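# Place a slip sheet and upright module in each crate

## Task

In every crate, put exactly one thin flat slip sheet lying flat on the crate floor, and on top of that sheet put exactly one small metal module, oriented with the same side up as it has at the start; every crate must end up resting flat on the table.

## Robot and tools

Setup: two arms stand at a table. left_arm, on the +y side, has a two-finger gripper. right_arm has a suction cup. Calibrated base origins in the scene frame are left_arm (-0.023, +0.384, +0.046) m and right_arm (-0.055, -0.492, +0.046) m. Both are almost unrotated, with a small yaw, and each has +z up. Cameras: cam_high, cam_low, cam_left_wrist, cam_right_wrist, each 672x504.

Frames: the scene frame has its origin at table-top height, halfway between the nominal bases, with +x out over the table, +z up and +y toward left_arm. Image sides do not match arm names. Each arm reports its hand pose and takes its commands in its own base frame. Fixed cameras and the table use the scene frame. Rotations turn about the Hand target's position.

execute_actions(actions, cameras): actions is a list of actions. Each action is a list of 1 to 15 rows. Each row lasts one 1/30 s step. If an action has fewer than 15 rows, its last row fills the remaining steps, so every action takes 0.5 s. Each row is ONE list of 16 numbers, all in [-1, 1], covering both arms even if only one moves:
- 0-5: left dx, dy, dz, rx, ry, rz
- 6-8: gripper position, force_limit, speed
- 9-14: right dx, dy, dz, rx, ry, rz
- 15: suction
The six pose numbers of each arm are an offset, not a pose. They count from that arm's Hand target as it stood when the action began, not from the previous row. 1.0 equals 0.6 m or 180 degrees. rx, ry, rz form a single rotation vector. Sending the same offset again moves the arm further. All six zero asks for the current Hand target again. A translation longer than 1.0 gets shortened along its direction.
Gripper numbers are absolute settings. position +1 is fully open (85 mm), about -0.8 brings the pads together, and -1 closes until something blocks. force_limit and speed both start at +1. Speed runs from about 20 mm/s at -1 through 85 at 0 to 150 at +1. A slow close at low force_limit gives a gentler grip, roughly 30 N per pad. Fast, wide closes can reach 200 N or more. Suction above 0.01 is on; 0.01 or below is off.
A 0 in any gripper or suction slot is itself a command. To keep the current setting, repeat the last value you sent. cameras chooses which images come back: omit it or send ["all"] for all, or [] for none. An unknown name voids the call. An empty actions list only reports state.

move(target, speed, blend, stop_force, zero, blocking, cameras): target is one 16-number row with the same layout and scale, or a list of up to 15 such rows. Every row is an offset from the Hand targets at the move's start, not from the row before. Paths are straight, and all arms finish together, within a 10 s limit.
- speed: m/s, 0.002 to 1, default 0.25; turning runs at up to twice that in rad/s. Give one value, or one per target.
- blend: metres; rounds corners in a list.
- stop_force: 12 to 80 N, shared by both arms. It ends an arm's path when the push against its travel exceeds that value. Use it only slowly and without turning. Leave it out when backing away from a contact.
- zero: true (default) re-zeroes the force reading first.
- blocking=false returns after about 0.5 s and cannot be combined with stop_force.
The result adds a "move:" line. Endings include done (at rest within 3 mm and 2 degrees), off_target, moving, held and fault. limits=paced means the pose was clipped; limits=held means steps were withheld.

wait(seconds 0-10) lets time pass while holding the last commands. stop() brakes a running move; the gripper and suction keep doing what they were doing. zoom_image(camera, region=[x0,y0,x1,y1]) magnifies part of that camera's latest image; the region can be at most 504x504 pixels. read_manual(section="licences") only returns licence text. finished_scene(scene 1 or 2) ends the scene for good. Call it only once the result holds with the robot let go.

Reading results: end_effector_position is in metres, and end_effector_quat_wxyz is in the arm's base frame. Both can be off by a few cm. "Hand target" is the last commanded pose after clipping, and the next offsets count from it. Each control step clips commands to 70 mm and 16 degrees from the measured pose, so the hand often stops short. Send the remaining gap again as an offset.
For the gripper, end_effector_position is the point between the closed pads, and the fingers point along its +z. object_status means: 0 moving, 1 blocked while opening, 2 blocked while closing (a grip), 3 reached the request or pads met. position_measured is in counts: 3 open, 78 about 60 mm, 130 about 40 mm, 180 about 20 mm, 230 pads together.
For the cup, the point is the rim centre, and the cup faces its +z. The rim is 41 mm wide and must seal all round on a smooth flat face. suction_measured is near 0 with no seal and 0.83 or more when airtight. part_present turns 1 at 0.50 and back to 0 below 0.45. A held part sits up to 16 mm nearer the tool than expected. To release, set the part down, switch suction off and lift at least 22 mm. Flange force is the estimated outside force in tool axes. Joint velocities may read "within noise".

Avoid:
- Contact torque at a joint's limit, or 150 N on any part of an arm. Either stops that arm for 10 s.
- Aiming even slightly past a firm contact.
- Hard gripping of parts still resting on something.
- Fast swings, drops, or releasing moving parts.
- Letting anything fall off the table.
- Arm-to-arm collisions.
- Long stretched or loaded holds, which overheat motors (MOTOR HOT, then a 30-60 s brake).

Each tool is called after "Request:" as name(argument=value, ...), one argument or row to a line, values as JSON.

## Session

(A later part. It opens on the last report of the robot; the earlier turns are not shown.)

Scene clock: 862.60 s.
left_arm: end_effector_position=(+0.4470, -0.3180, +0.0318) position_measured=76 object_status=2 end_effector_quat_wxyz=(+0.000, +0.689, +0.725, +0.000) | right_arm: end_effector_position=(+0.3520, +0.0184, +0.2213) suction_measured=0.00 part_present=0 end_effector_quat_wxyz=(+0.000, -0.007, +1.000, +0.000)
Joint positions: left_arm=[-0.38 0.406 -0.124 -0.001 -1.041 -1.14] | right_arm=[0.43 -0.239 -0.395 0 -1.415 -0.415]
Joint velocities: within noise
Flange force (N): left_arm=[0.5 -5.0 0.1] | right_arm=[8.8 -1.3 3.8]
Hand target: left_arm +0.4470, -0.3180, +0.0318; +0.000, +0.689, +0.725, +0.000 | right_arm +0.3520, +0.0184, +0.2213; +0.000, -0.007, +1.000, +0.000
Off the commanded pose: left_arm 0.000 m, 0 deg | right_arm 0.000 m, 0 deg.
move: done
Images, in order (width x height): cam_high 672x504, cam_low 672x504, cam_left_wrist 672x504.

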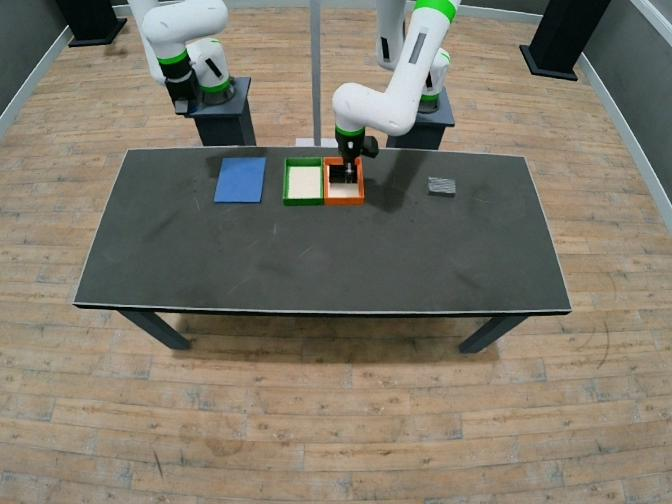

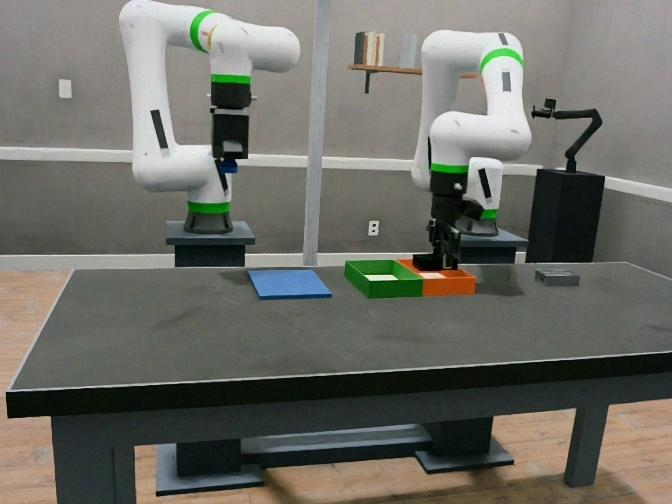

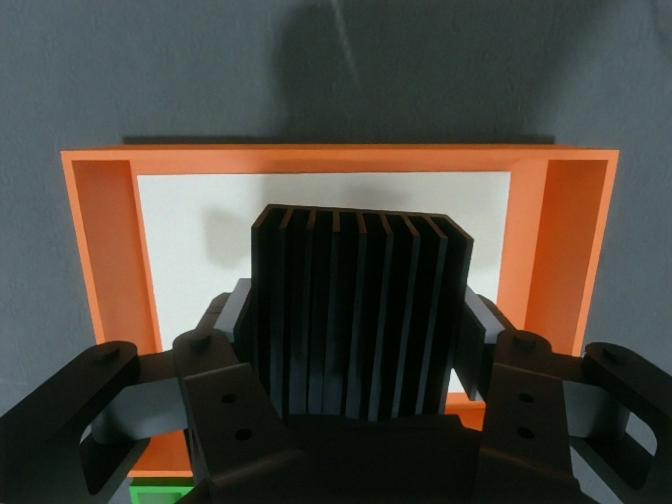

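Request:
move(
  target=[0,0,-0.06,0,0,0,-1,-0.6,-1,0,0,0,0,0,0,0],
  speed=0.06,
  cameras=[],
)

Request:
move(
  target=[0,0,-0.04,0,0,0,-1,-0.6,-1,0,0,0,0,0,0,0],
  speed=0.01,
  stop_force=12,
  cameras=["cam_left_wrist","cam_low"],
)

Request:
zoom_image(
  camera="cam_low",
  region=[330, 180, 510, 315],
)

Scene clock: 869.57 s.
left_arm: end_effector_position=(+0.4470, -0.3180, -0.0042) position_measured=76 object_status=2 end_effector_quat_wxyz=(+0.000, +0.689, +0.725, +0.000) | right_arm: end_effector_position=(+0.3520, +0.0184, +0.2213) suction_measured=0.00 part_present=0 end_effector_quat_wxyz=(+0.000, -0.007, +1.000, +0.000)
Joint positions: left_arm=[-0.38 0.454 -0.153 -0.001 -0.964 -1.14] | right_arm=[0.43 -0.239 -0.395 0 -1.415 -0.415]
Joint velocities: within noise
Flange force (N): left_arm=[0.3 -5.1 -0.3] | right_arm=[8.7 -1.3 4.0]
Hand target: left_arm +0.4470, -0.3180, -0.0042; +0.000, +0.689, +0.725, +0.000 | right_arm +0.3520, +0.0184, +0.2213; +0.000, -0.007, +1.000, +0.000
Off the commanded pose: left_arm 0.000 m, 0 deg | right_arm 0.000 m, 0 deg.
move: done
No camera images: "cameras" was empty.

Scene clock: 870.77 s.
left_arm: end_effector_position=(+0.4470, -0.3180, -0.0102) position_measured=76 object_status=2 end_effector_quat_wxyz=(+0.000, +0.689, +0.725, +0.000) | right_arm: end_effector_position=(+0.3520, +0.0184, +0.2213) suction_measured=0.00 part_present=0 end_effector_quat_wxyz=(+0.000, -0.007, +1.000, +0.000)
Joint positions: left_arm=[-0.38 0.462 -0.157 -0.001 -0.951 -1.14] | right_arm=[0.43 -0.239 -0.395 0 -1.415 -0.415]
Joint velocities: within noise
Flange force (N): left_arm=[1.5 -5.8 -21.4] | right_arm=[8.9 -1.5 4.1]
Hand target: left_arm +0.4470, -0.3180, -0.0102; +0.000, +0.689, +0.725, +0.000 (not the last commanded pose) | right_arm +0.3520, +0.0184, +0.2213; +0.000, -0.007, +1.000, +0.000
Off the commanded pose: left_arm 0.018 m, 0 deg | right_arm 0.000 m, 0 deg.
move: contact (left_arm)
Images, in order (width x height): cam_low 672x504, cam_left_wrist 672x504.

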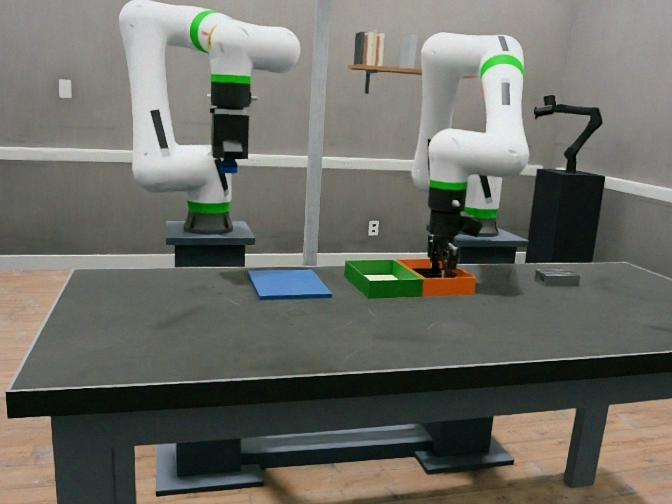

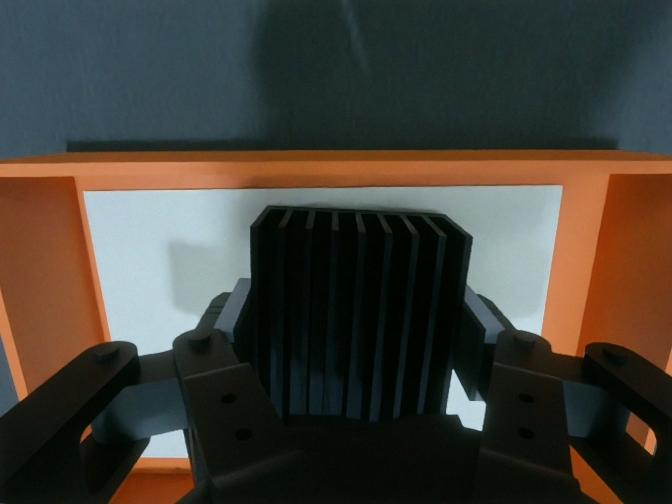

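Scaled by 2.800 from the camera's 672x504 image, which has a finer 960x720 frame.

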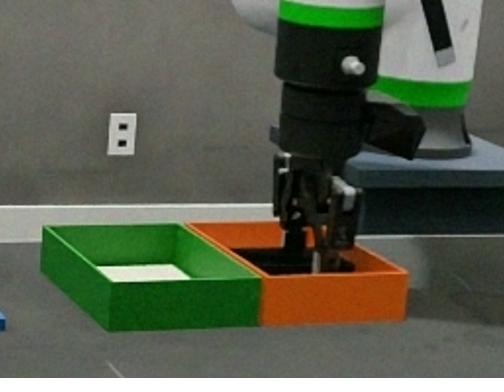

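Request:
execute_actions(
  actions=[
    [[0,0,0,0,0,0,1,-0.6,-1,0,0,0,0,0,0,0]],
    [[0,0,0,0,0,0,1,-0.6,-1,0,0,0,0,0,0,0]],
    [[0,0,0,0,0,0,1,-0.6,-1,0,0,0,0,0,0,0]],
  ],
  cameras=[],
)

Request:
move(
  target=[
    [0,0,0.18,0,0,0,1,-0.6,-1,0,0,0,0,0,0,0],
    [0.0098,0.614,0.18,0,0,-0.0333,1,-0.6,-1,0,0,0,0,0,0,0],
  ],
  speed=[0.12,0.25],
  cameras=["cam_left_wrist","cam_low","cam_high"],
)

Request:
zoom_image(
  camera="cam_high",
  region=[270, 140, 390, 220],
)

Scene clock: 885.30 s.
left_arm: end_effector_position=(+0.4470, -0.3180, -0.0102) position_measured=3 object_status=3 end_effector_quat_wxyz=(+0.000, +0.689, +0.725, +0.000) | right_arm: end_effector_position=(+0.3520, +0.0184, +0.2213) suction_measured=0.00 part_present=0 end_effector_quat_wxyz=(+0.000, -0.007, +1.000, +0.000)
Joint positions: left_arm=[-0.38 0.462 -0.157 -0.001 -0.951 -1.14] | right_arm=[0.43 -0.239 -0.395 0 -1.415 -0.415]
Joint velocities: within noise
Flange force (N): left_arm=[0.0 -4.9 -2.7] | right_arm=[8.6 -1.5 4.1]
Flange force at the end of the 1st action (N): left_arm=[-0.2 -4.6 -2.4] | right_arm=[8.7 -1.1 4.0]
Flange force at the end of the 2nd action (N): left_arm=[0.0 -4.7 -2.6] | right_arm=[8.8 -1.4 3.7]
Hand target: left_arm +0.4470, -0.3180, -0.0102; +0.000, +0.689, +0.725, +0.000 | right_arm +0.3520, +0.0184, +0.2213; +0.000, -0.007, +1.000, +0.000
Off the commanded pose: left_arm 0.000 m, 0 deg | right_arm 0.000 m, 0 deg.
Step readings (end_effector_position of left_arm | right_arm; steps 1 to 15: 1st action; 16 to 30: 2nd action; 31 to 45: 3rd action):
0: (+0.4470, -0.3180, -0.0102) | (+0.3520, +0.0184, +0.2213)
1: (+0.4470, -0.3180, -0.0102) | (+0.3520, +0.0184, +0.2213)
2: (+0.4470, -0.3180, -0.0102) | (+0.3520, +0.0184, +0.2213)
4: (+0.4470, -0.3180, -0.0102) | (+0.3520, +0.0184, +0.2213)
8: (+0.4470, -0.3180, -0.0102) | (+0.3520, +0.0184, +0.2213)
15: (+0.4470, -0.3180, -0.0102) | (+0.3520, +0.0184, +0.2213)
16: (+0.4470, -0.3180, -0.0102) | (+0.3520, +0.0184, +0.2213)
17: (+0.4470, -0.3180, -0.0102) | (+0.3520, +0.0184, +0.2213)
19: (+0.4470, -0.3180, -0.0102) | (+0.3520, +0.0184, +0.2213)
23: (+0.4470, -0.3180, -0.0102) | (+0.3520, +0.0184, +0.2213)
30: (+0.4470, -0.3180, -0.0102) | (+0.3520, +0.0184, +0.2213)
31: (+0.4470, -0.3180, -0.0102) | (+0.3520, +0.0184, +0.2213)
32: (+0.4470, -0.3180, -0.0102) | (+0.3520, +0.0184, +0.2213)
34: (+0.4470, -0.3180, -0.0102) | (+0.3520, +0.0184, +0.2213)
38: (+0.4470, -0.3180, -0.0102) | (+0.3520, +0.0184, +0.2213)
45: (+0.4470, -0.3180, -0.0102) | (+0.3520, +0.0184, +0.2213)
No camera images: "cameras" was empty.

Scene clock: 888.20 s.
left_arm: end_effector_position=(+0.4529, +0.0503, +0.0978) position_measured=3 object_status=3 end_effector_quat_wxyz=(+0.000, +0.726, +0.688, +0.000) | right_arm: end_effector_position=(+0.3520, +0.0184, +0.2213) suction_measured=0.00 part_present=0 end_effector_quat_wxyz=(+0.000, -0.007, +1.000, +0.000)
Joint positions: left_arm=[0.4 0.115 -0.322 0 -1.133 -2.024] | right_arm=[0.43 -0.239 -0.395 0 -1.415 -0.415]
Joint velocities: within noise
Flange force (N): left_arm=[-2.0 -3.0 -0.8] | right_arm=[8.8 -1.4 4.0]
Hand target: left_arm +0.4529, +0.0504, +0.0978; +0.000, +0.726, +0.688, +0.000 | right_arm +0.3520, +0.0184, +0.2213; +0.000, -0.007, +1.000, +0.000
Off the commanded pose: left_arm 0.000 m, 0 deg | right_arm 0.000 m, 0 deg.
move: done
Images, in order (width x height): cam_high 672x504, cam_low 672x504, cam_left_wrist 672x504.

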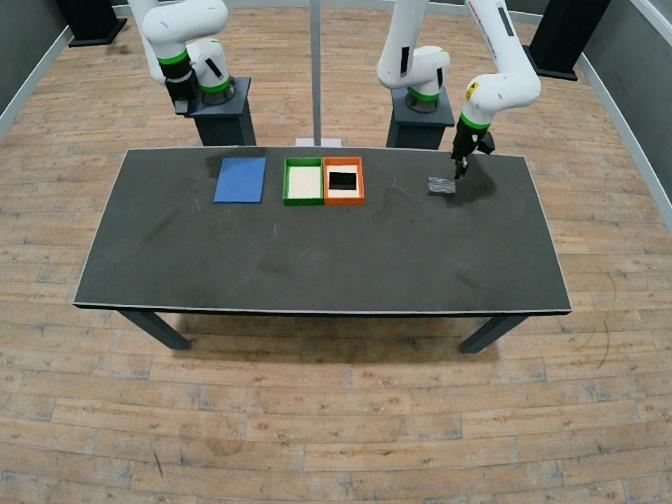

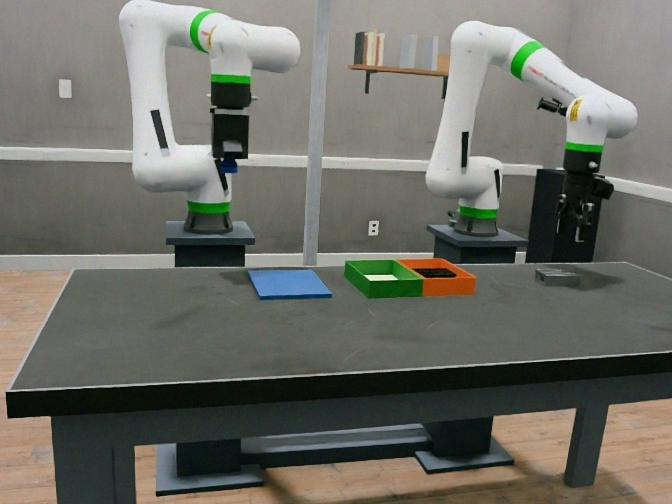

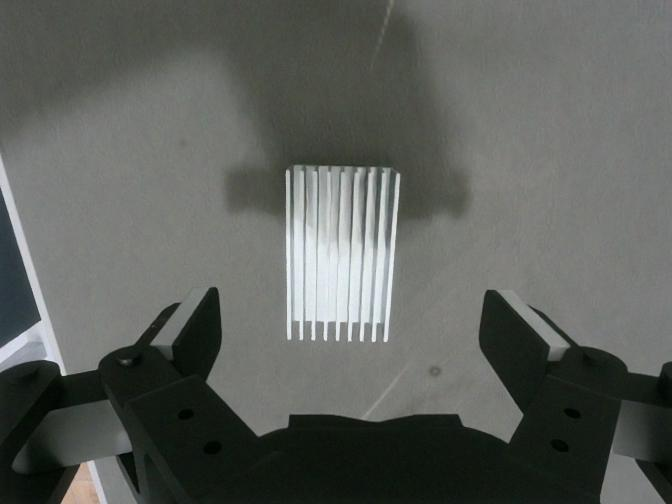

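Scaled by 4.200 from the camera's 672x504 image, which has a finer 960x720 frame.

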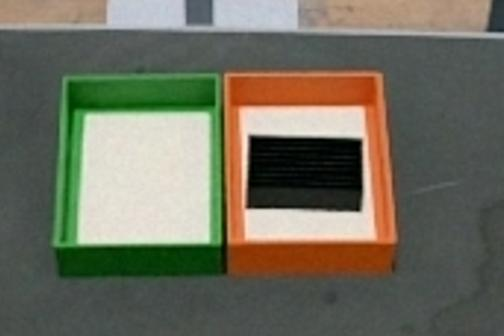

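Request:
move(
  target=[0.005,0,-0.19,0,0,0,1,-0.6,-1,0,0,0,0,0,0,0],
  speed=0.1,
  stop_force=20,
  cameras=["cam_left_wrist"],
)

Request:
execute_actions(
  actions=[
    [[0,0,0,0,0,0,-1,-0.6,-1,0,0,0,0,0,0,0]],
    [[0,0,0,0,0,0,-1,-0.6,-1,0,0,0,0,0,0,0]],
    [[0,0,0,0,0,0,-1,-0.6,-1,0,0,0,0,0,0,0]],
    [[0,0,0,0,0,0,-1,-0.6,-1,0,0,0,0,0,0,0]],
  ],
  cameras=["cam_left_wrist"],
)

Scene clock: 899.03 s.
left_arm: end_effector_position=(+0.4559, +0.0504, -0.0162) position_measured=3 object_status=3 end_effector_quat_wxyz=(+0.000, +0.726, +0.688, +0.000) | right_arm: end_effector_position=(+0.3520, +0.0184, +0.2213) suction_measured=0.00 part_present=0 end_effector_quat_wxyz=(+0.000, -0.007, +1.000, +0.000)
Joint positions: left_arm=[0.397 0.285 -0.431 0 -0.854 -2.022] | right_arm=[0.43 -0.239 -0.395 0 -1.415 -0.415]
Joint velocities: within noise
Flange force (N): left_arm=[-4.3 -2.4 -3.1] | right_arm=[8.7 -1.2 4.3]
Hand target: left_arm +0.4559, +0.0504, -0.0162; +0.000, +0.726, +0.688, +0.000 | right_arm +0.3520, +0.0184, +0.2213; +0.000, -0.007, +1.000, +0.000
Off the commanded pose: left_arm 0.000 m, 0 deg | right_arm 0.000 m, 0 deg.
move: done
Images, in order (width x height): cam_left_wrist 672x504.

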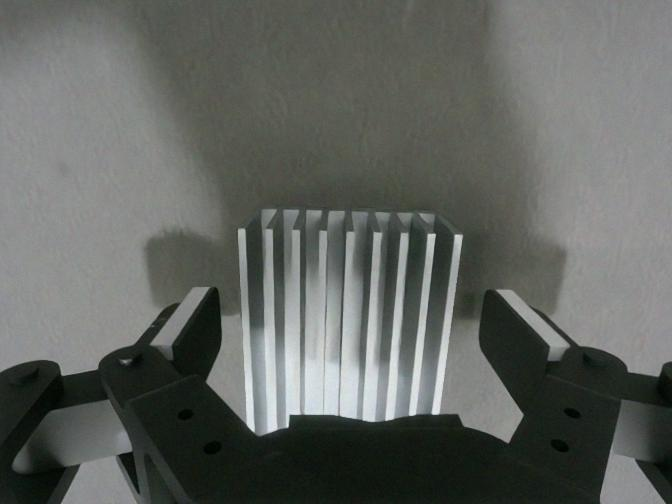

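Scene clock: 901.23 s.
left_arm: end_effector_position=(+0.4559, +0.0503, -0.0162) position_measured=77 object_status=2 end_effector_quat_wxyz=(+0.000, +0.726, +0.688, +0.000) | right_arm: end_effector_position=(+0.3520, +0.0184, +0.2213) suction_measured=0.00 part_present=0 end_effector_quat_wxyz=(+0.000, -0.007, +1.000, +0.000)
Joint positions: left_arm=[0.397 0.285 -0.431 0 -0.854 -2.022] | right_arm=[0.43 -0.239 -0.395 0 -1.415 -0.415]
Joint velocities: within noise
Flange force (N): left_arm=[-4.3 -5.5 -18.1] | right_arm=[8.2 -1.4 4.3]
Flange force at the end of the 1st action (N): left_arm=[-3.9 -2.0 -3.3] | right_arm=[8.5 -1.1 4.2]
Flange force at the end of the 2nd action (N): left_arm=[-3.4 -2.4 -2.8] | right_arm=[8.7 -1.6 4.0]
Flange force at the end of the 3rd action (N): left_arm=[-4.3 -4.5 -15.6] | right_arm=[8.7 -1.5 4.3]
Hand target: left_arm +0.4559, +0.0504, -0.0162; +0.000, +0.726, +0.688, +0.000 | right_arm +0.3520, +0.0184, +0.2213; +0.000, -0.007, +1.000, +0.000
Off the commanded pose: left_arm 0.000 m, 0 deg | right_arm 0.000 m, 0 deg.
Step readings (end_effector_position of left_arm | right_arm; steps 1 to 15: 1st action; 16 to 30: 2nd action; 31 to 45: 3rd action; 46 to 60: 4th action):
0: (+0.4559, +0.0504, -0.0162) | (+0.3520, +0.0184, +0.2213)
1: (+0.4559, +0.0504, -0.0162) | (+0.3520, +0.0184, +0.2213)
2: (+0.4559, +0.0504, -0.0162) | (+0.3520, +0.0184, +0.2213)
4: (+0.4559, +0.0504, -0.0162) | (+0.3520, +0.0184, +0.2213)
8: (+0.4559, +0.0504, -0.0162) | (+0.3520, +0.0184, +0.2213)
15: (+0.4559, +0.0504, -0.0162) | (+0.3520, +0.0184, +0.2213)
16: (+0.4559, +0.0504, -0.0162) | (+0.3520, +0.0184, +0.2213)
17: (+0.4559, +0.0504, -0.0162) | (+0.3520, +0.0184, +0.2213)
19: (+0.4559, +0.0504, -0.0162) | (+0.3520, +0.0184, +0.2213)
23: (+0.4559, +0.0504, -0.0162) | (+0.3520, +0.0184, +0.2213)
30: (+0.4559, +0.0504, -0.0162) | (+0.3520, +0.0184, +0.2213)
31: (+0.4559, +0.0504, -0.0162) | (+0.3520, +0.0184, +0.2213)
32: (+0.4559, +0.0504, -0.0162) | (+0.3520, +0.0184, +0.2213)
34: (+0.4559, +0.0504, -0.0162) | (+0.3520, +0.0184, +0.2213)
38: (+0.4559, +0.0504, -0.0162) | (+0.3520, +0.0184, +0.2213)
45: (+0.4559, +0.0503, -0.0162) | (+0.3520, +0.0184, +0.2213)
46: (+0.4559, +0.0503, -0.0162) | (+0.3520, +0.0184, +0.2213)
47: (+0.4559, +0.0503, -0.0162) | (+0.3520, +0.0184, +0.2213)
49: (+0.4559, +0.0503, -0.0162) | (+0.3520, +0.0184, +0.2213)
53: (+0.4559, +0.0503, -0.0162) | (+0.3520, +0.0184, +0.2213)
60: (+0.4559, +0.0503, -0.0162) | (+0.3520, +0.0184, +0.2213)
Images, in order (width x height): cam_left_wrist 672x504.

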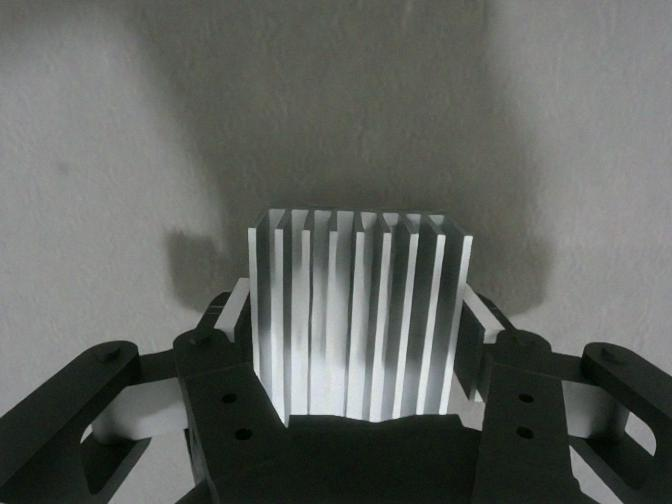

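Request:
move(
  target=[
    [0,0,0.2,0,0,0,-1,-0.6,-1,0,0,0,0,0,0,0],
    [-0.0137,-0.854,0.2,0,0,0.0333,-1,-0.6,-1,0,0,0,0,0,0,0],
    [-0.0137,-0.854,0.08,0,0,0.0333,-1,-0.6,-1,0,0,0,0,0,0,0],
  ],
  speed=[0.12,0.25,0.1],
  cameras=["cam_left_wrist","cam_low","cam_high"],
)

Scene clock: 914.37 s.
left_arm: end_effector_position=(+0.4477, -0.4621, +0.0319) position_measured=77 object_status=2 end_effector_quat_wxyz=(+0.000, +0.689, +0.725, +0.000) | right_arm: end_effector_position=(+0.3520, +0.0184, +0.2213) suction_measured=0.00 part_present=0 end_effector_quat_wxyz=(+0.000, -0.007, +1.000, +0.000)
Joint positions: left_arm=[-0.598 0.617 0.198 -0.001 -1.152 -0.922] | right_arm=[0.43 -0.239 -0.395 0 -1.415 -0.415]
Joint velocities: within noise
Flange force (N): left_arm=[3.1 -5.6 0.4] | right_arm=[9.0 -1.4 4.2]
Hand target: left_arm +0.4477, -0.4620, +0.0318; +0.000, +0.689, +0.725, +0.000 | right_arm +0.3520, +0.0184, +0.2213; +0.000, -0.007, +1.000, +0.000
Off the commanded pose: left_arm 0.000 m, 0 deg | right_arm 0.000 m, 0 deg.
move: done
Images, in order (width x height): cam_high 672x504, cam_low 672x504, cam_left_wrist 672x504.

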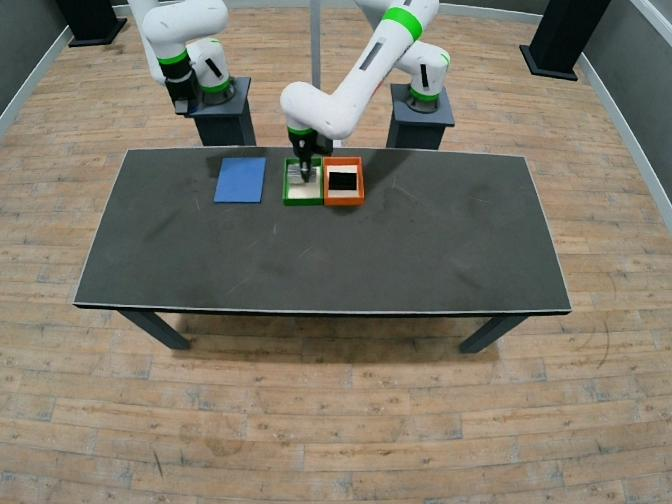

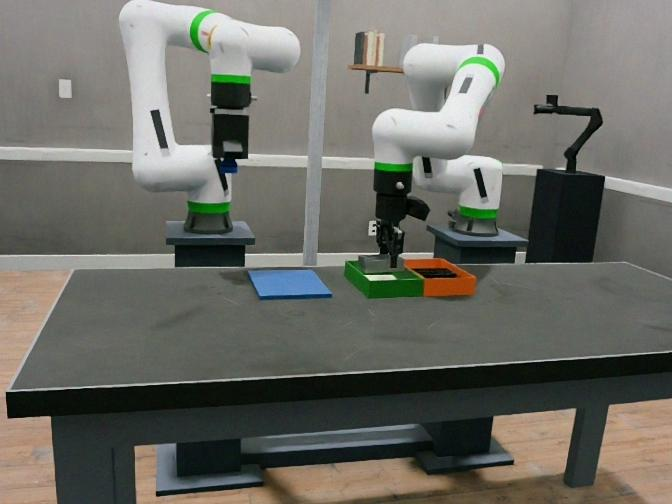

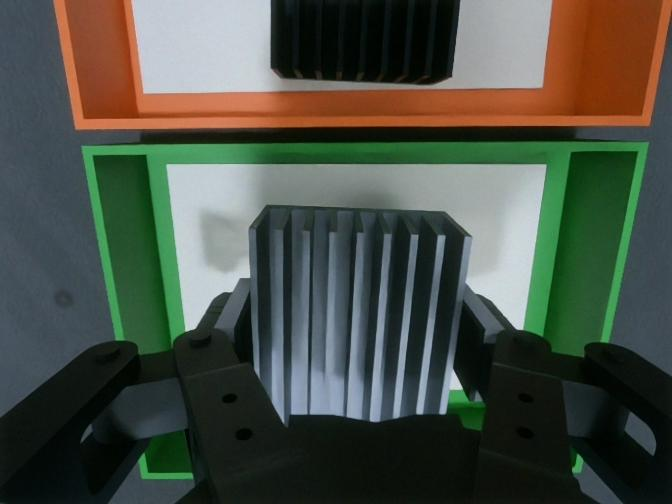

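Request:
move(
  target=[0,0.005,-0.06,0,0,0,-1,-0.6,-1,0,0,0,0,0,0,0],
  speed=0.06,
  cameras=[],
)

Request:
move(
  target=[0,0,-0.04,0,0,0,-1,-0.6,-1,0,0,0,0,0,0,0],
  speed=0.01,
  stop_force=12,
  cameras=["cam_left_wrist","cam_low"],
)

Scene clock: 922.00 s.
left_arm: end_effector_position=(+0.4477, -0.4591, -0.0041) position_measured=77 object_status=2 end_effector_quat_wxyz=(+0.000, +0.689, +0.725, +0.000) | right_arm: end_effector_position=(+0.3520, +0.0184, +0.2213) suction_measured=0.00 part_present=0 end_effector_quat_wxyz=(+0.000, -0.007, +1.000, +0.000)
Joint positions: left_arm=[-0.594 0.652 0.161 -0.001 -1.08 -0.926] | right_arm=[0.43 -0.239 -0.395 0 -1.415 -0.415]
Joint velocities: within noise
Flange force (N): left_arm=[2.3 -5.3 0.2] | right_arm=[8.6 -1.4 4.3]
Hand target: left_arm +0.4477, -0.4590, -0.0042; +0.000, +0.689, +0.725, +0.000 | right_arm +0.3520, +0.0184, +0.2213; +0.000, -0.007, +1.000, +0.000
Off the commanded pose: left_arm 0.000 m, 0 deg | right_arm 0.000 m, 0 deg.
move: done
No camera images: "cameras" was empty.

Scene clock: 923.00 s.
left_arm: end_effector_position=(+0.4477, -0.4591, -0.0082) position_measured=78 object_status=2 end_effector_quat_wxyz=(+0.000, +0.689, +0.725, +0.000) | right_arm: end_effector_position=(+0.3520, +0.0184, +0.2213) suction_measured=0.00 part_present=0 end_effector_quat_wxyz=(+0.000, -0.007, +1.000, +0.000)
Joint positions: left_arm=[-0.594 0.656 0.158 -0.001 -1.072 -0.926] | right_arm=[0.43 -0.239 -0.395 0 -1.415 -0.415]
Joint velocities: within noise
Flange force (N): left_arm=[3.5 -5.7 -20.4] | right_arm=[8.8 -1.3 4.2]
Hand target: left_arm +0.4477, -0.4591, -0.0081; +0.000, +0.689, +0.725, +0.000 (not the last commanded pose) | right_arm +0.3520, +0.0184, +0.2213; +0.000, -0.007, +1.000, +0.000
Off the commanded pose: left_arm 0.020 m, 0 deg | right_arm 0.000 m, 0 deg.
move: contact (left_arm)
Images, in order (width x height): cam_low 672x504, cam_left_wrist 672x504.

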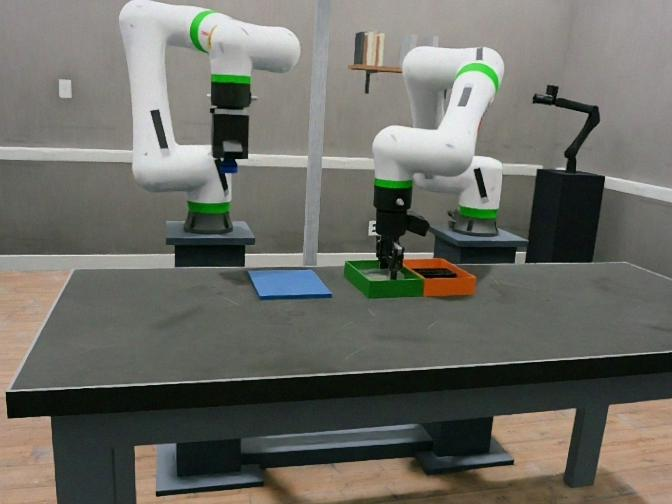

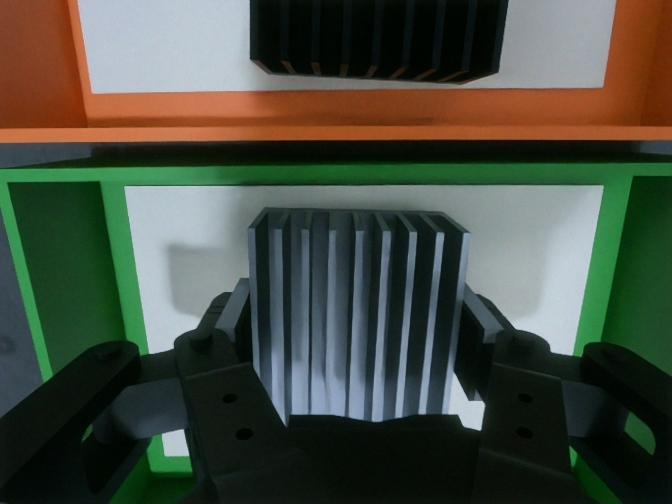

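Request:
execute_actions(
  actions=[
    [[0,0,0,0,0,0,1,-0.6,-1,0,0,0,0,0,0,0]],
    [[0,0,0,0,0,0,1,-0.6,-1,0,0,0,0,0,0,0]],
    [[0,0,0,0,0,0,1,-0.6,-1,0,0,0,0,0,0,0]],
  ],
  cameras=[],
)

Request:
move(
  target=[
    [0,0,0.2,0,0,0,1,-0.6,-1,0,0,0,0,0,0,0],
    [0,0.3,0.3,0,0,0,1,-0.6,-1,0,0,0,0,0,0,0],
  ],
  speed=[0.12,0.25],
  cameras=["cam_left_wrist","cam_low","cam_high"],
)

Request:
zoom_image(
  camera="cam_high",
  region=[270, 140, 390, 220],
)

Request:
zoom_image(
  camera="cam_low",
  region=[330, 240, 490, 310],
)

Scene clock: 935.27 s.
left_arm: end_effector_position=(+0.4477, -0.4590, -0.0082) position_measured=3 object_status=0 end_effector_quat_wxyz=(+0.000, +0.689, +0.725, +0.000) | right_arm: end_effector_position=(+0.3520, +0.0184, +0.2213) suction_measured=0.00 part_present=0 end_effector_quat_wxyz=(+0.000, -0.007, +1.000, +0.000)
Joint positions: left_arm=[-0.594 0.657 0.158 -0.001 -1.072 -0.926] | right_arm=[0.43 -0.239 -0.395 0 -1.415 -0.415]
Joint velocities: within noise
Flange force (N): left_arm=[2.2 -5.7 -2.4] | right_arm=[8.1 -1.4 4.3]
Flange force at the end of the 1st action (N): left_arm=[2.3 -5.0 -2.3] | right_arm=[9.3 -1.1 4.0]
Flange force at the end of the 2nd action (N): left_arm=[2.2 -5.7 -2.2] | right_arm=[8.8 -0.9 4.0]
Hand target: left_arm +0.4477, -0.4591, -0.0081; +0.000, +0.689, +0.725, +0.000 | right_arm +0.3520, +0.0184, +0.2213; +0.000, -0.007, +1.000, +0.000
Off the commanded pose: left_arm 0.000 m, 0 deg | right_arm 0.000 m, 0 deg.
Step readings (end_effector_position of left_arm | right_arm; steps 1 to 15: 1st action; 16 to 30: 2nd action; 31 to 45: 3rd action):
0: (+0.4477, -0.4590, -0.0082) | (+0.3520, +0.0184, +0.2213)
1: (+0.4477, -0.4590, -0.0082) | (+0.3520, +0.0184, +0.2213)
2: (+0.4477, -0.4590, -0.0082) | (+0.3520, +0.0184, +0.2213)
4: (+0.4477, -0.4590, -0.0082) | (+0.3520, +0.0184, +0.2213)
8: (+0.4477, -0.4590, -0.0082) | (+0.3520, +0.0184, +0.2213)
15: (+0.4477, -0.4590, -0.0082) | (+0.3520, +0.0184, +0.2213)
16: (+0.4477, -0.4590, -0.0082) | (+0.3520, +0.0184, +0.2213)
17: (+0.4477, -0.4590, -0.0082) | (+0.3520, +0.0184, +0.2213)
19: (+0.4477, -0.4590, -0.0082) | (+0.3520, +0.0184, +0.2213)
23: (+0.4477, -0.4590, -0.0082) | (+0.3520, +0.0184, +0.2213)
30: (+0.4477, -0.4590, -0.0082) | (+0.3520, +0.0184, +0.2213)
31: (+0.4477, -0.4590, -0.0082) | (+0.3520, +0.0184, +0.2213)
32: (+0.4477, -0.4590, -0.0082) | (+0.3520, +0.0184, +0.2213)
34: (+0.4477, -0.4590, -0.0082) | (+0.3520, +0.0184, +0.2213)
38: (+0.4477, -0.4590, -0.0082) | (+0.3520, +0.0184, +0.2213)
45: (+0.4477, -0.4590, -0.0082) | (+0.3520, +0.0184, +0.2213)
No camera images: "cameras" was empty.

Scene clock: 937.57 s.
left_arm: end_effector_position=(+0.4477, -0.2791, +0.1719) position_measured=3 object_status=3 end_effector_quat_wxyz=(+0.000, +0.689, +0.725, +0.000) | right_arm: end_effector_position=(+0.3520, +0.0184, +0.2213) suction_measured=0.00 part_present=0 end_effector_quat_wxyz=(+0.000, -0.007, +1.000, +0.000)
Joint positions: left_arm=[-0.309 0.229 -0.006 0 -1.336 -1.211] | right_arm=[0.43 -0.239 -0.395 0 -1.415 -0.415]
Joint velocities: within noise
Flange force (N): left_arm=[-0.7 -5.4 0.4] | right_arm=[8.7 -1.6 3.6]
Hand target: left_arm +0.4477, -0.2791, +0.1719; +0.000, +0.689, +0.725, +0.000 | right_arm +0.3520, +0.0184, +0.2213; +0.000, -0.007, +1.000, +0.000
Off the commanded pose: left_arm 0.000 m, 0 deg | right_arm 0.000 m, 0 deg.
move: done
Images, in order (width x height): cam_high 672x504, cam_low 672x504, cam_left_wrist 672x504.

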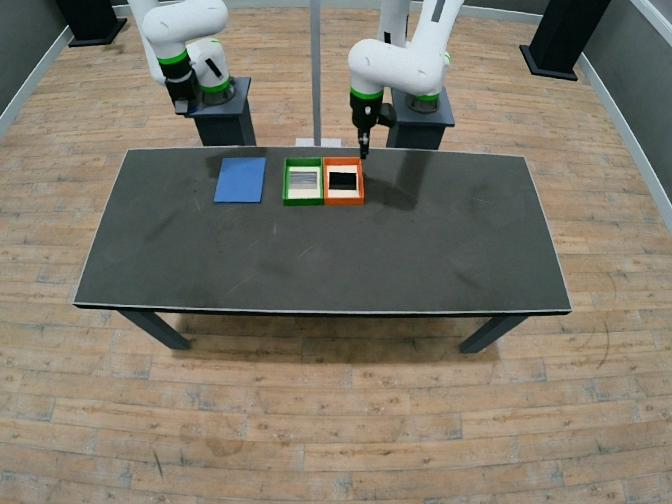

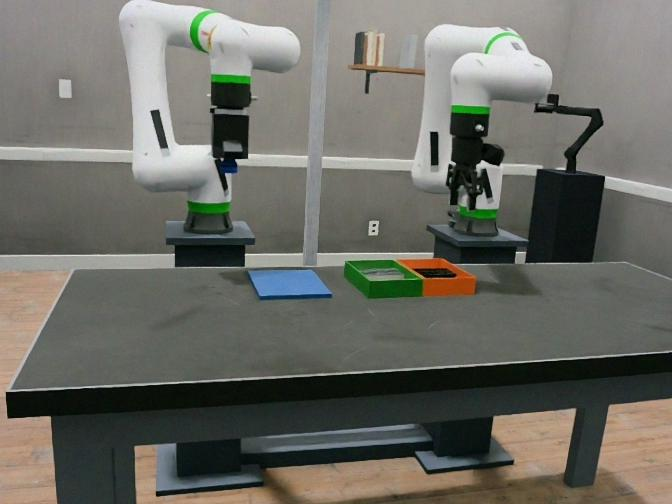

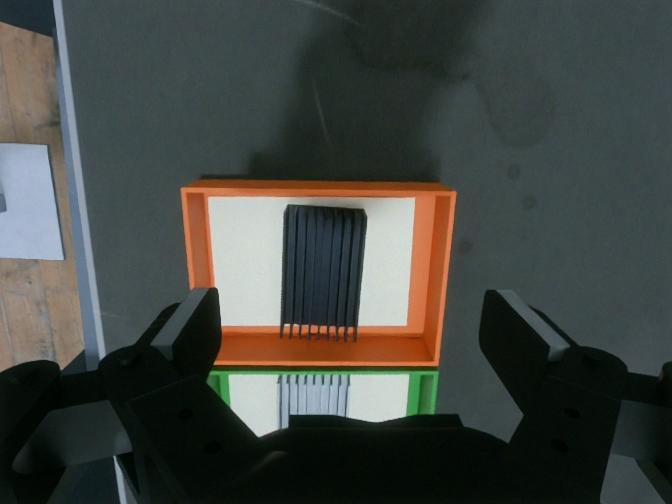

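Scaled by 4.200 from the camera's 672x504 image, which has a finer 960x720 frame.

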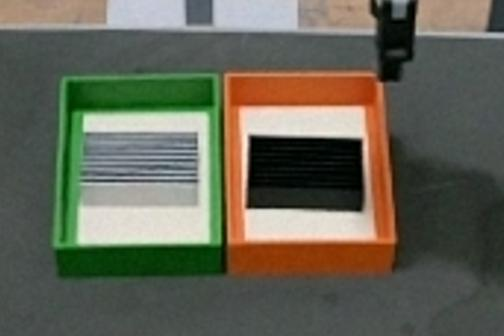

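Scaled by 3.150 from the camera's 672x504 image, which has a finer 960x720 frame.

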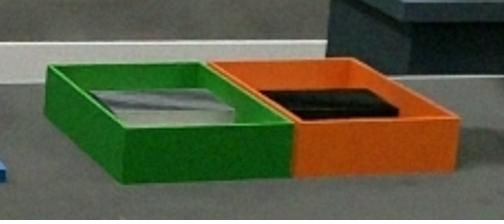

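Request:
move(
  target=[0,-0.3,-0.11,0,0,0,1,-0.6,-1,0,0,0,0,0,0,0],
  cameras=["cam_left_wrist"],
)

Request:
zoom_image(
  camera="cam_left_wrist",
  region=[120, 100, 520, 400],
)

Scene clock: 950.93 s.
left_arm: end_effector_position=(+0.4478, -0.4590, +0.1059) position_measured=3 object_status=3 end_effector_quat_wxyz=(+0.000, +0.689, +0.725, +0.000) | right_arm: end_effector_position=(+0.3520, +0.0184, +0.2213) suction_measured=0.00 part_present=0 end_effector_quat_wxyz=(+0.000, -0.007, +1.000, +0.000)
Joint positions: left_arm=[-0.594 0.549 0.275 -0.001 -1.297 -0.926] | right_arm=[0.43 -0.239 -0.395 0 -1.415 -0.415]
Joint velocities: within noise
Flange force (N): left_arm=[9.8 0.3 0.5] | right_arm=[8.6 -1.1 4.3]
Hand target: left_arm +0.4477, -0.4591, +0.1059; +0.000, +0.689, +0.725, +0.000 | right_arm +0.3520, +0.0184, +0.2213; +0.000, -0.007, +1.000, +0.000
Off the commanded pose: left_arm 0.000 m, 0 deg | right_arm 0.000 m, 0 deg.
move: done
Images, in order (width x height): cam_left_wrist 672x504.

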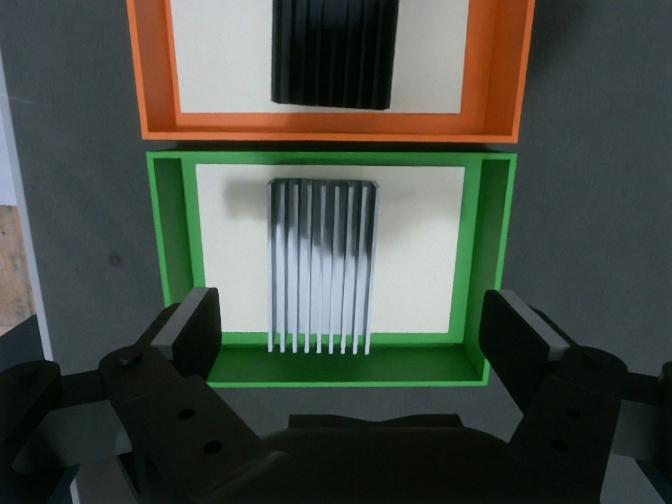

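Scaled by 1.260 from the camera's 672x504 image, which has a finer 960x720 frame.

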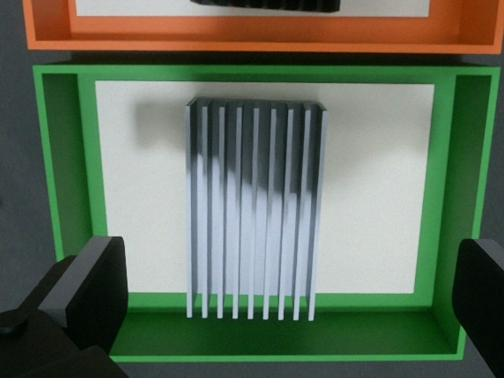

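Request:
move(
  target=[0,0,-0.19,0,0,0,1,-0.6,-1,0,0,0,0,0,0,0],
  speed=0.1,
  stop_force=20,
  cameras=[],
)

Request:
execute_actions(
  actions=[
    [[0,0,0,0,0,0,-1,-0.6,-1,0,0,0,0,0,0,0]],
    [[0,0,0,0,0,0,-1,-0.6,-1,0,0,0,0,0,0,0]],
    [[0,0,0,0,0,0,-1,-0.6,-1,0,0,0,0,0,0,0]],
    [[0,0,0,0,0,0,-1,-0.6,-1,0,0,0,0,0,0,0]],
  ],
  cameras=["cam_left_wrist"],
)

Request:
move(
  target=[
    [0,0,0.02,0,0,0,-1,-0.6,-1,0,0,0,0,0,0,0],
    [0,0.0117,0.02,0,0,0,-1,-0.6,-1,0,0,0,0,0,0,0],
  ],
  speed=0.04,
  cameras=["cam_left_wrist"],
)

Request:
move(
  target=[0,0,-0.05,0,0,0,-1,-0.6,-1,0,0,0,0,0,0,0],
  speed=0.01,
  stop_force=12,
  cameras=["cam_left_wrist"],
)

Scene clock: 969.77 s.
left_arm: end_effector_position=(+0.4477, -0.4590, -0.0082) position_measured=3 object_status=3 end_effector_quat_wxyz=(+0.000, +0.689, +0.725, +0.000) | right_arm: end_effector_position=(+0.3520, +0.0184, +0.2213) suction_measured=0.00 part_present=0 end_effector_quat_wxyz=(+0.000, -0.007, +1.000, +0.000)
Joint positions: left_arm=[-0.594 0.656 0.158 -0.001 -1.072 -0.926] | right_arm=[0.43 -0.239 -0.395 0 -1.415 -0.415]
Joint velocities: within noise
Flange force (N): left_arm=[2.4 -5.6 -2.3] | right_arm=[8.7 -1.3 3.8]
Hand target: left_arm +0.4477, -0.4591, -0.0081; +0.000, +0.689, +0.725, +0.000 | right_arm +0.3520, +0.0184, +0.2213; +0.000, -0.007, +1.000, +0.000
Off the commanded pose: left_arm 0.000 m, 0 deg | right_arm 0.000 m, 0 deg.
move: done
No camera images: "cameras" was empty.

Scene clock: 971.97 s.
left_arm: end_effector_position=(+0.4477, -0.4591, -0.0081) position_measured=78 object_status=2 end_effector_quat_wxyz=(+0.000, +0.689, +0.725, +0.000) | right_arm: end_effector_position=(+0.3520, +0.0184, +0.2213) suction_measured=0.00 part_present=0 end_effector_quat_wxyz=(+0.000, -0.007, +1.000, +0.000)
Joint positions: left_arm=[-0.594 0.656 0.158 -0.001 -1.072 -0.926] | right_arm=[0.43 -0.239 -0.395 0 -1.415 -0.415]
Joint velocities: within noise
Flange force (N): left_arm=[4.0 -6.2 -11.9] | right_arm=[8.8 -1.5 4.0]
Flange force at the end of the 1st action (N): left_arm=[2.4 -5.3 -2.2] | right_arm=[9.1 -1.1 3.9]
Flange force at the end of the 2nd action (N): left_arm=[2.1 -5.3 -2.4] | right_arm=[8.6 -1.3 4.0]
Flange force at the end of the 3rd action (N): left_arm=[2.7 -6.2 -10.0] | right_arm=[9.2 -1.1 3.8]
Hand target: left_arm +0.4477, -0.4591, -0.0081; +0.000, +0.689, +0.725, +0.000 | right_arm +0.3520, +0.0184, +0.2213; +0.000, -0.007, +1.000, +0.000
Off the commanded pose: left_arm 0.000 m, 0 deg | right_arm 0.000 m, 0 deg.
Step readings (end_effector_position of left_arm | right_arm; steps 1 to 15: 1st action; 16 to 30: 2nd action; 31 to 45: 3rd action; 46 to 60: 4th action):
0: (+0.4477, -0.4590, -0.0082) | (+0.3520, +0.0184, +0.2213)
1: (+0.4477, -0.4590, -0.0082) | (+0.3520, +0.0184, +0.2213)
2: (+0.4477, -0.4590, -0.0082) | (+0.3520, +0.0184, +0.2213)
4: (+0.4477, -0.4590, -0.0082) | (+0.3520, +0.0184, +0.2213)
8: (+0.4477, -0.4591, -0.0081) | (+0.3520, +0.0184, +0.2213)
15: (+0.4477, -0.4591, -0.0081) | (+0.3520, +0.0184, +0.2213)
16: (+0.4477, -0.4591, -0.0081) | (+0.3520, +0.0184, +0.2213)
17: (+0.4477, -0.4591, -0.0081) | (+0.3520, +0.0184, +0.2213)
19: (+0.4477, -0.4591, -0.0081) | (+0.3520, +0.0184, +0.2213)
23: (+0.4477, -0.4591, -0.0081) | (+0.3520, +0.0184, +0.2213)
30: (+0.4477, -0.4591, -0.0081) | (+0.3520, +0.0184, +0.2213)
31: (+0.4477, -0.4591, -0.0081) | (+0.3520, +0.0184, +0.2213)
32: (+0.4477, -0.4591, -0.0081) | (+0.3520, +0.0184, +0.2213)
34: (+0.4477, -0.4591, -0.0081) | (+0.3520, +0.0184, +0.2213)
38: (+0.4477, -0.4591, -0.0081) | (+0.3520, +0.0184, +0.2213)
45: (+0.4477, -0.4591, -0.0081) | (+0.3520, +0.0184, +0.2213)
46: (+0.4477, -0.4591, -0.0081) | (+0.3520, +0.0184, +0.2213)
47: (+0.4477, -0.4591, -0.0081) | (+0.3520, +0.0184, +0.2213)
49: (+0.4477, -0.4591, -0.0081) | (+0.3520, +0.0184, +0.2213)
53: (+0.4477, -0.4591, -0.0081) | (+0.3520, +0.0184, +0.2213)
60: (+0.4477, -0.4591, -0.0081) | (+0.3520, +0.0184, +0.2213)
Images, in order (width x height): cam_left_wrist 672x504.

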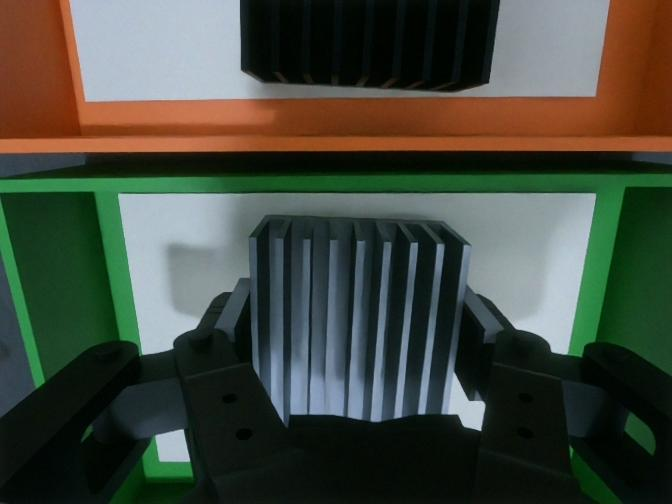

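Scene clock: 972.77 s.
left_arm: end_effector_position=(+0.4477, -0.4520, +0.0039) position_measured=78 object_status=2 end_effector_quat_wxyz=(+0.000, +0.689, +0.725, +0.000) | right_arm: end_effector_position=(+0.3520, +0.0184, +0.2213) suction_measured=0.00 part_present=0 end_effector_quat_wxyz=(+0.000, -0.007, +1.000, +0.000)
Joint positions: left_arm=[-0.585 0.631 0.149 -0.001 -1.088 -0.935] | right_arm=[0.43 -0.239 -0.395 0 -1.415 -0.415]
Joint velocities: within noise
Flange force (N): left_arm=[2.5 -5.5 0.3] | right_arm=[9.0 -1.3 4.3]
Hand target: left_arm +0.4477, -0.4520, +0.0039; +0.000, +0.689, +0.725, +0.000 | right_arm +0.3520, +0.0184, +0.2213; +0.000, -0.007, +1.000, +0.000
Off the commanded pose: left_arm 0.000 m, 0 deg | right_arm 0.000 m, 0 deg.
move: done
Images, in order (width x height): cam_left_wrist 672x504.

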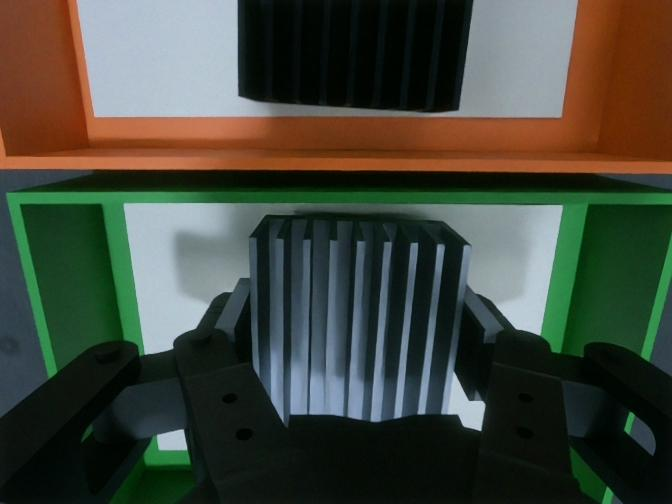

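Scene clock: 974.63 s.
left_arm: end_effector_position=(+0.4478, -0.4521, -0.0088) position_measured=78 object_status=2 end_effector_quat_wxyz=(+0.000, +0.689, +0.725, +0.000) | right_arm: end_effector_position=(+0.3520, +0.0184, +0.2213) suction_measured=0.00 part_present=0 end_effector_quat_wxyz=(+0.000, -0.007, +1.000, +0.000)
Joint positions: left_arm=[-0.585 0.646 0.139 -0.001 -1.064 -0.935] | right_arm=[0.43 -0.239 -0.395 0 -1.415 -0.415]
Joint velocities: within noise
Flange force (N): left_arm=[4.5 -6.2 -20.2] | right_arm=[8.9 -1.4 3.8]
Hand target: left_arm +0.4478, -0.4521, -0.0088; +0.000, +0.689, +0.725, +0.000 (not the last commanded pose) | right_arm +0.3520, +0.0184, +0.2213; +0.000, -0.007, +1.000, +0.000
Off the commanded pose: left_arm 0.017 m, 0 deg | right_arm 0.000 m, 0 deg.
move: contact (left_arm)
Images, in order (width x height): cam_left_wrist 672x504.

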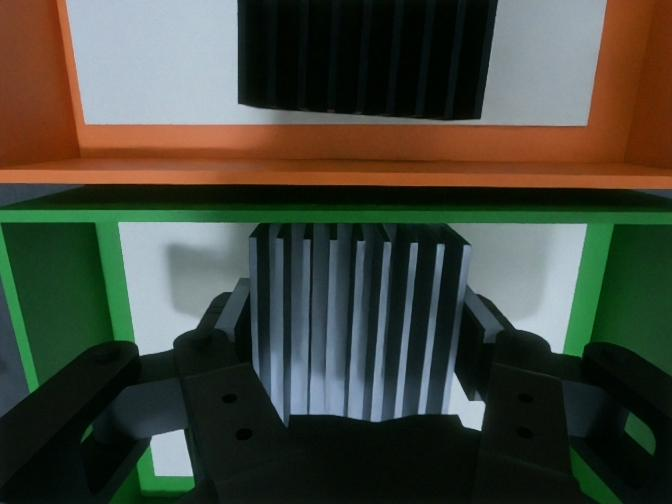

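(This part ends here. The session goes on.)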